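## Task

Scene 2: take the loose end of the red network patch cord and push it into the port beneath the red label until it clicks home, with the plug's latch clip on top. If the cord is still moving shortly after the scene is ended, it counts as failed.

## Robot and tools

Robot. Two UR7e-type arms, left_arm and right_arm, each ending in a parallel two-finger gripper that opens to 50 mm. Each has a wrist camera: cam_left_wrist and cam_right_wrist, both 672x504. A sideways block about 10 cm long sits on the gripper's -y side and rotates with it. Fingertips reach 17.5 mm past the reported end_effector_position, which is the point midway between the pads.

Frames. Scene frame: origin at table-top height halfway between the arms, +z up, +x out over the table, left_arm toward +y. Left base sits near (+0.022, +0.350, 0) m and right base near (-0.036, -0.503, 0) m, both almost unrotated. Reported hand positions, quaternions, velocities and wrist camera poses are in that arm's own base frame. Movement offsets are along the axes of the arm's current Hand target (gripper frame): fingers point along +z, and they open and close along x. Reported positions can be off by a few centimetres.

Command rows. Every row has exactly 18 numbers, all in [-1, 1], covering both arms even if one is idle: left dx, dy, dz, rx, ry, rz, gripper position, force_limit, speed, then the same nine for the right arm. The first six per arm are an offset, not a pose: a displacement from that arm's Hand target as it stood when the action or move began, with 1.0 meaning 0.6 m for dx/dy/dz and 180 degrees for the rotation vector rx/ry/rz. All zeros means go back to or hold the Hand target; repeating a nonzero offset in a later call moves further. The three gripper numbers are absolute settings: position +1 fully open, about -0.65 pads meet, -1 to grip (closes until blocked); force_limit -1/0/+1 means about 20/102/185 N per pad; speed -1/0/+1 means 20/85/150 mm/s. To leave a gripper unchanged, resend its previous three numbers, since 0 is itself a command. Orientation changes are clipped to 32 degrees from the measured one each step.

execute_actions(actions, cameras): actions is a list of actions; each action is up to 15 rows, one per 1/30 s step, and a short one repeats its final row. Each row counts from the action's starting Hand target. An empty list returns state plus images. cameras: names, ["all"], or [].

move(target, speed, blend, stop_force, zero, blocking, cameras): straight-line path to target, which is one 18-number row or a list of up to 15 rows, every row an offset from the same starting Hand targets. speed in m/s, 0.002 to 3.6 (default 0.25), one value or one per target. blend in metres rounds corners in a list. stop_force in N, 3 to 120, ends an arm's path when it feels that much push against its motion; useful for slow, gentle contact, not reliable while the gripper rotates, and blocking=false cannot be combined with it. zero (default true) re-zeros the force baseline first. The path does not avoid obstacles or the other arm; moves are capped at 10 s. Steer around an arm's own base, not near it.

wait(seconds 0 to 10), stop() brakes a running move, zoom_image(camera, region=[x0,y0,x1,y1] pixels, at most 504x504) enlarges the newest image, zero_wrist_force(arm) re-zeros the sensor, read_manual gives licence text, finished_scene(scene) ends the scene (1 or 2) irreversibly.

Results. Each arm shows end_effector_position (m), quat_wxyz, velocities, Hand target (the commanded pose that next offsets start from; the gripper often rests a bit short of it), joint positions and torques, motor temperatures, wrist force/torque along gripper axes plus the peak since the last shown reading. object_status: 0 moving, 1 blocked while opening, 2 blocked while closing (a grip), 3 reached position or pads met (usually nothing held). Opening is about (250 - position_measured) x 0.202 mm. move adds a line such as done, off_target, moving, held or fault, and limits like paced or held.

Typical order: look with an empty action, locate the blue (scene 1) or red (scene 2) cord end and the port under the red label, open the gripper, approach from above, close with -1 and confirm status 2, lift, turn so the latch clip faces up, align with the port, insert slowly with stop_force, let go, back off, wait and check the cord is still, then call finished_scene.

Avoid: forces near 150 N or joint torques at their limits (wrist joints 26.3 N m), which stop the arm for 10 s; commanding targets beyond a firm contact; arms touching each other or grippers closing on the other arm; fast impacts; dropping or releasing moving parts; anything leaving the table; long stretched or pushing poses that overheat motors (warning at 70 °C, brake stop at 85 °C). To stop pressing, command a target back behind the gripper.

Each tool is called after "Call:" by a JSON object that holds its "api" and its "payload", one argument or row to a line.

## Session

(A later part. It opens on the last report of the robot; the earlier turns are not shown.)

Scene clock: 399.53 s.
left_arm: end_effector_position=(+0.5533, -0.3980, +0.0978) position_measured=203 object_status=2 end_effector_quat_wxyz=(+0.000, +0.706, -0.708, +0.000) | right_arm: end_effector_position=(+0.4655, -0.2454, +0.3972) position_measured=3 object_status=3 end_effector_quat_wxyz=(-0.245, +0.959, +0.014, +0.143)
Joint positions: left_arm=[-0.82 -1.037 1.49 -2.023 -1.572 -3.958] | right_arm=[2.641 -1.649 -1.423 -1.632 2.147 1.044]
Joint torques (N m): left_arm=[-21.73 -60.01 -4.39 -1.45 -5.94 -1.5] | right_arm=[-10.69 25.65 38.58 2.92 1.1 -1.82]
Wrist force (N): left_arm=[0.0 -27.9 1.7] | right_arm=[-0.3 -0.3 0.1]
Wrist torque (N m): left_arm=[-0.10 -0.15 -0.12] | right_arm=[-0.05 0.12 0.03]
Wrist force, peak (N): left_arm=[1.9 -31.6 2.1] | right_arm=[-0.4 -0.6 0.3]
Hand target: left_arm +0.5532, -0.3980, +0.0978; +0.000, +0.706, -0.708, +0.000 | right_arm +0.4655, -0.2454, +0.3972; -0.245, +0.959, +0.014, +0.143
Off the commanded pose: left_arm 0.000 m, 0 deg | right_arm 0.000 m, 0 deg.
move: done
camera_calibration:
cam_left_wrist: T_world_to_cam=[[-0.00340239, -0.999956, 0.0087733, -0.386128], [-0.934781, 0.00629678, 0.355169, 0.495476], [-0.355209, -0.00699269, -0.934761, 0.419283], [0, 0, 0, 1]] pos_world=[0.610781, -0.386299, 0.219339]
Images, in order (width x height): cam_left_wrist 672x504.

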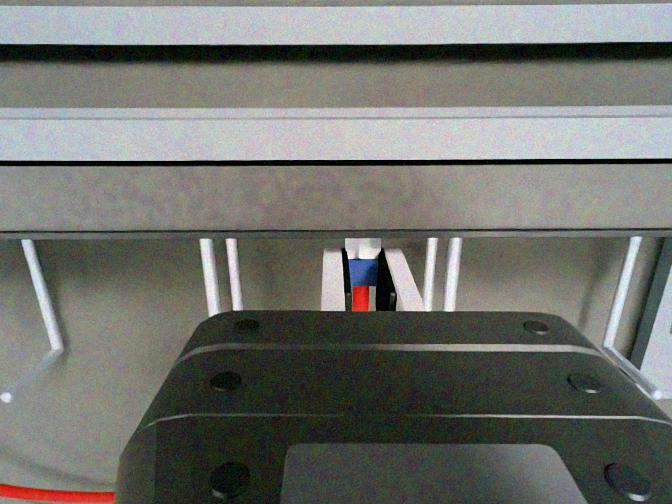

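Held through 31 N; latched. Release and retreat.

Call:
{"api": "move", "payload": {
  "target": [0,-0.0017,0,0,0,0,-1,0.1,-0.8,0,0,0,0,0,0,1,1,1],
  "speed": 0.008
}}

Call:
{"api": "move", "payload": {
  "target": [
    [0,0,0,0,0,0,-0.056,0.1,-1,0,0,0,0,0,0,1,1,1],
    [0,0.03,-0.08,0,0,0,-0.056,0.1,-1,0,0,0,0,0,0,1,1,1],
    [0,0.22,-0.18,0.28,0,0,-0.056,0.1,-1,0,0,0,0,0,0,1,1,1]
  ],
  "speed": 0.15,
  "blend": [0,0.02,0],
  "cameras": ["cam_left_wrist"]
}}

Call:
{"api": "zoom_image", "payload": {
  "camera": "cam_left_wrist",
  "region": [300, 130, 400, 210]
}}

Call:
{"api": "wait", "payload": {
  "seconds": 2
}}

Scene clock: 405.03 s.
left_arm: end_effector_position=(+0.5541, -0.3980, +0.0978) position_measured=203 object_status=2 end_effector_quat_wxyz=(+0.000, +0.706, -0.708, +0.000) | right_arm: end_effector_position=(+0.4655, -0.2454, +0.3972) position_measured=3 object_status=3 end_effector_quat_wxyz=(-0.245, +0.959, +0.014, +0.143)
Joint positions: left_arm=[-0.819 -1.036 1.488 -2.022 -1.572 -3.957] | right_arm=[2.641 -1.649 -1.423 -1.632 2.147 1.044]
Joint torques (N m): left_arm=[8.59 -44.33 -38.25 -0.3 -2.09 1.55] | right_arm=[-10.51 26.06 38.43 2.98 0.97 -1.75]
Wrist force (N): left_arm=[-1.7 -5.2 2.2] | right_arm=[-0.4 -0.4 0.4]
Wrist torque (N m): left_arm=[0.02 -0.20 -0.26] | right_arm=[-0.07 0.14 0.04]
Wrist force, peak (N): left_arm=[-0.2 -28.2 1.7] | right_arm=[-0.3 -0.6 0.4]
Hand target: left_arm +0.5542, -0.3980, +0.0978; +0.000, +0.706, -0.708, +0.000 | right_arm +0.4655, -0.2454, +0.3972; -0.245, +0.959, +0.014, +0.143
Off the commanded pose: left_arm 0.000 m, 0 deg | right_arm 0.000 m, 0 deg.
move: done

Scene clock: 409.53 s.
left_arm: end_effector_position=(+0.4223, -0.3975, +0.2059) position_measured=161 object_status=3 end_effector_quat_wxyz=(-0.300, +0.639, -0.641, +0.301) | right_arm: end_effector_position=(+0.4655, -0.2454, +0.3972) position_measured=3 object_status=3 end_effector_quat_wxyz=(-0.245, +0.959, +0.014, +0.143)
Joint positions: left_arm=[-1.356 -1.503 2.163 -2.486 -0.72 -4.379] | right_arm=[2.641 -1.649 -1.423 -1.632 2.147 1.044]
Joint torques (N m): left_arm=[-12.55 -37.72 -7.75 -4.47 3.75 -1.55] | right_arm=[-11.51 26.12 38.14 3.07 0.9 -1.77]
Wrist force (N): left_arm=[-0.4 -0.4 -0.9] | right_arm=[-0.3 -0.3 0.3]
Wrist torque (N m): left_arm=[-0.09 0.02 0.05] | right_arm=[-0.04 0.11 0.04]
Wrist force, peak (N): left_arm=[-1.8 -4.7 1.9] | right_arm=[-0.4 -0.5 0.4]
Hand target: left_arm +0.4223, -0.3975, +0.2059; -0.300, +0.639, -0.641, +0.301 | right_arm +0.4655, -0.2454, +0.3972; -0.245, +0.959, +0.014, +0.143
Off the commanded pose: left_arm 0.000 m, 0 deg | right_arm 0.000 m, 0 deg.
move: done
camera_calibration:
cam_left_wrist: T_world_to_cam=[[-0.0097939, -0.999936, 0.00570118, -0.383655], [-0.869577, 0.00570187, -0.493765, 0.481753], [0.4937, -0.0097935, -0.869577, 0.100751], [0, 0, 0, 1]] pos_world=[0.365423, -0.38539, 0.327671]
Images, in order (width x height): cam_left_wrist 672x504.

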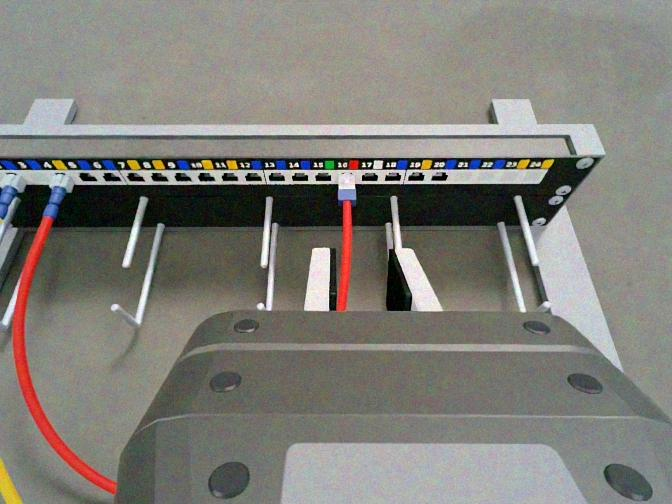

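Scaled by 5.040 from the camera's 672x504 image, which has a finer 960x720 frame.

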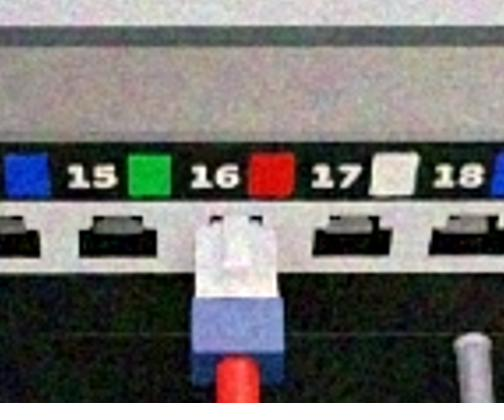

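Scene clock: 411.53 s.
left_arm: end_effector_position=(+0.4223, -0.3975, +0.2059) position_measured=161 object_status=3 end_effector_quat_wxyz=(-0.300, +0.639, -0.641, +0.301) | right_arm: end_effector_position=(+0.4655, -0.2454, +0.3972) position_measured=3 object_status=3 end_effector_quat_wxyz=(-0.245, +0.959, +0.014, +0.143)
Joint positions: left_arm=[-1.356 -1.503 2.163 -2.486 -0.72 -4.379] | right_arm=[2.641 -1.649 -1.423 -1.632 2.147 1.044]
Joint torques (N m): left_arm=[-11.42 -35.66 -7.5 -1.37 4.06 -1.42] | right_arm=[-11.02 25.62 38.19 2.91 0.92 -1.72]
Wrist force (N): left_arm=[-0.1 -0.6 -0.5] | right_arm=[-0.5 -0.3 0.2]
Wrist torque (N m): left_arm=[-0.11 -0.01 0.04] | right_arm=[-0.05 0.15 0.04]
Wrist force, peak (N): left_arm=[-0.3 -0.6 -1.0] | right_arm=[-0.5 -0.5 0.2]
Hand target: left_arm +0.4223, -0.3975, +0.2059; -0.300, +0.639, -0.641, +0.301 | right_arm +0.4655, -0.2454, +0.3972; -0.245, +0.959, +0.014, +0.143
Tool commands: left_gripper/position=-0.056 left_gripper/force_limit=+0.1 left_gripper/speed=-1.0 right_gripper/position=+1.0 right_gripper/force_limit=+1.0 right_gripper/speed=+1.0
Off the commanded pose: left_arm 0.000 m, 0 deg | right_arm 0.000 m, 0 deg.
wait: 2.00 s; at rest by 0.17 s

Call:
{"api": "finished_scene", "payload": {
  "scene": 2
}}

The scene is finished: the task was done.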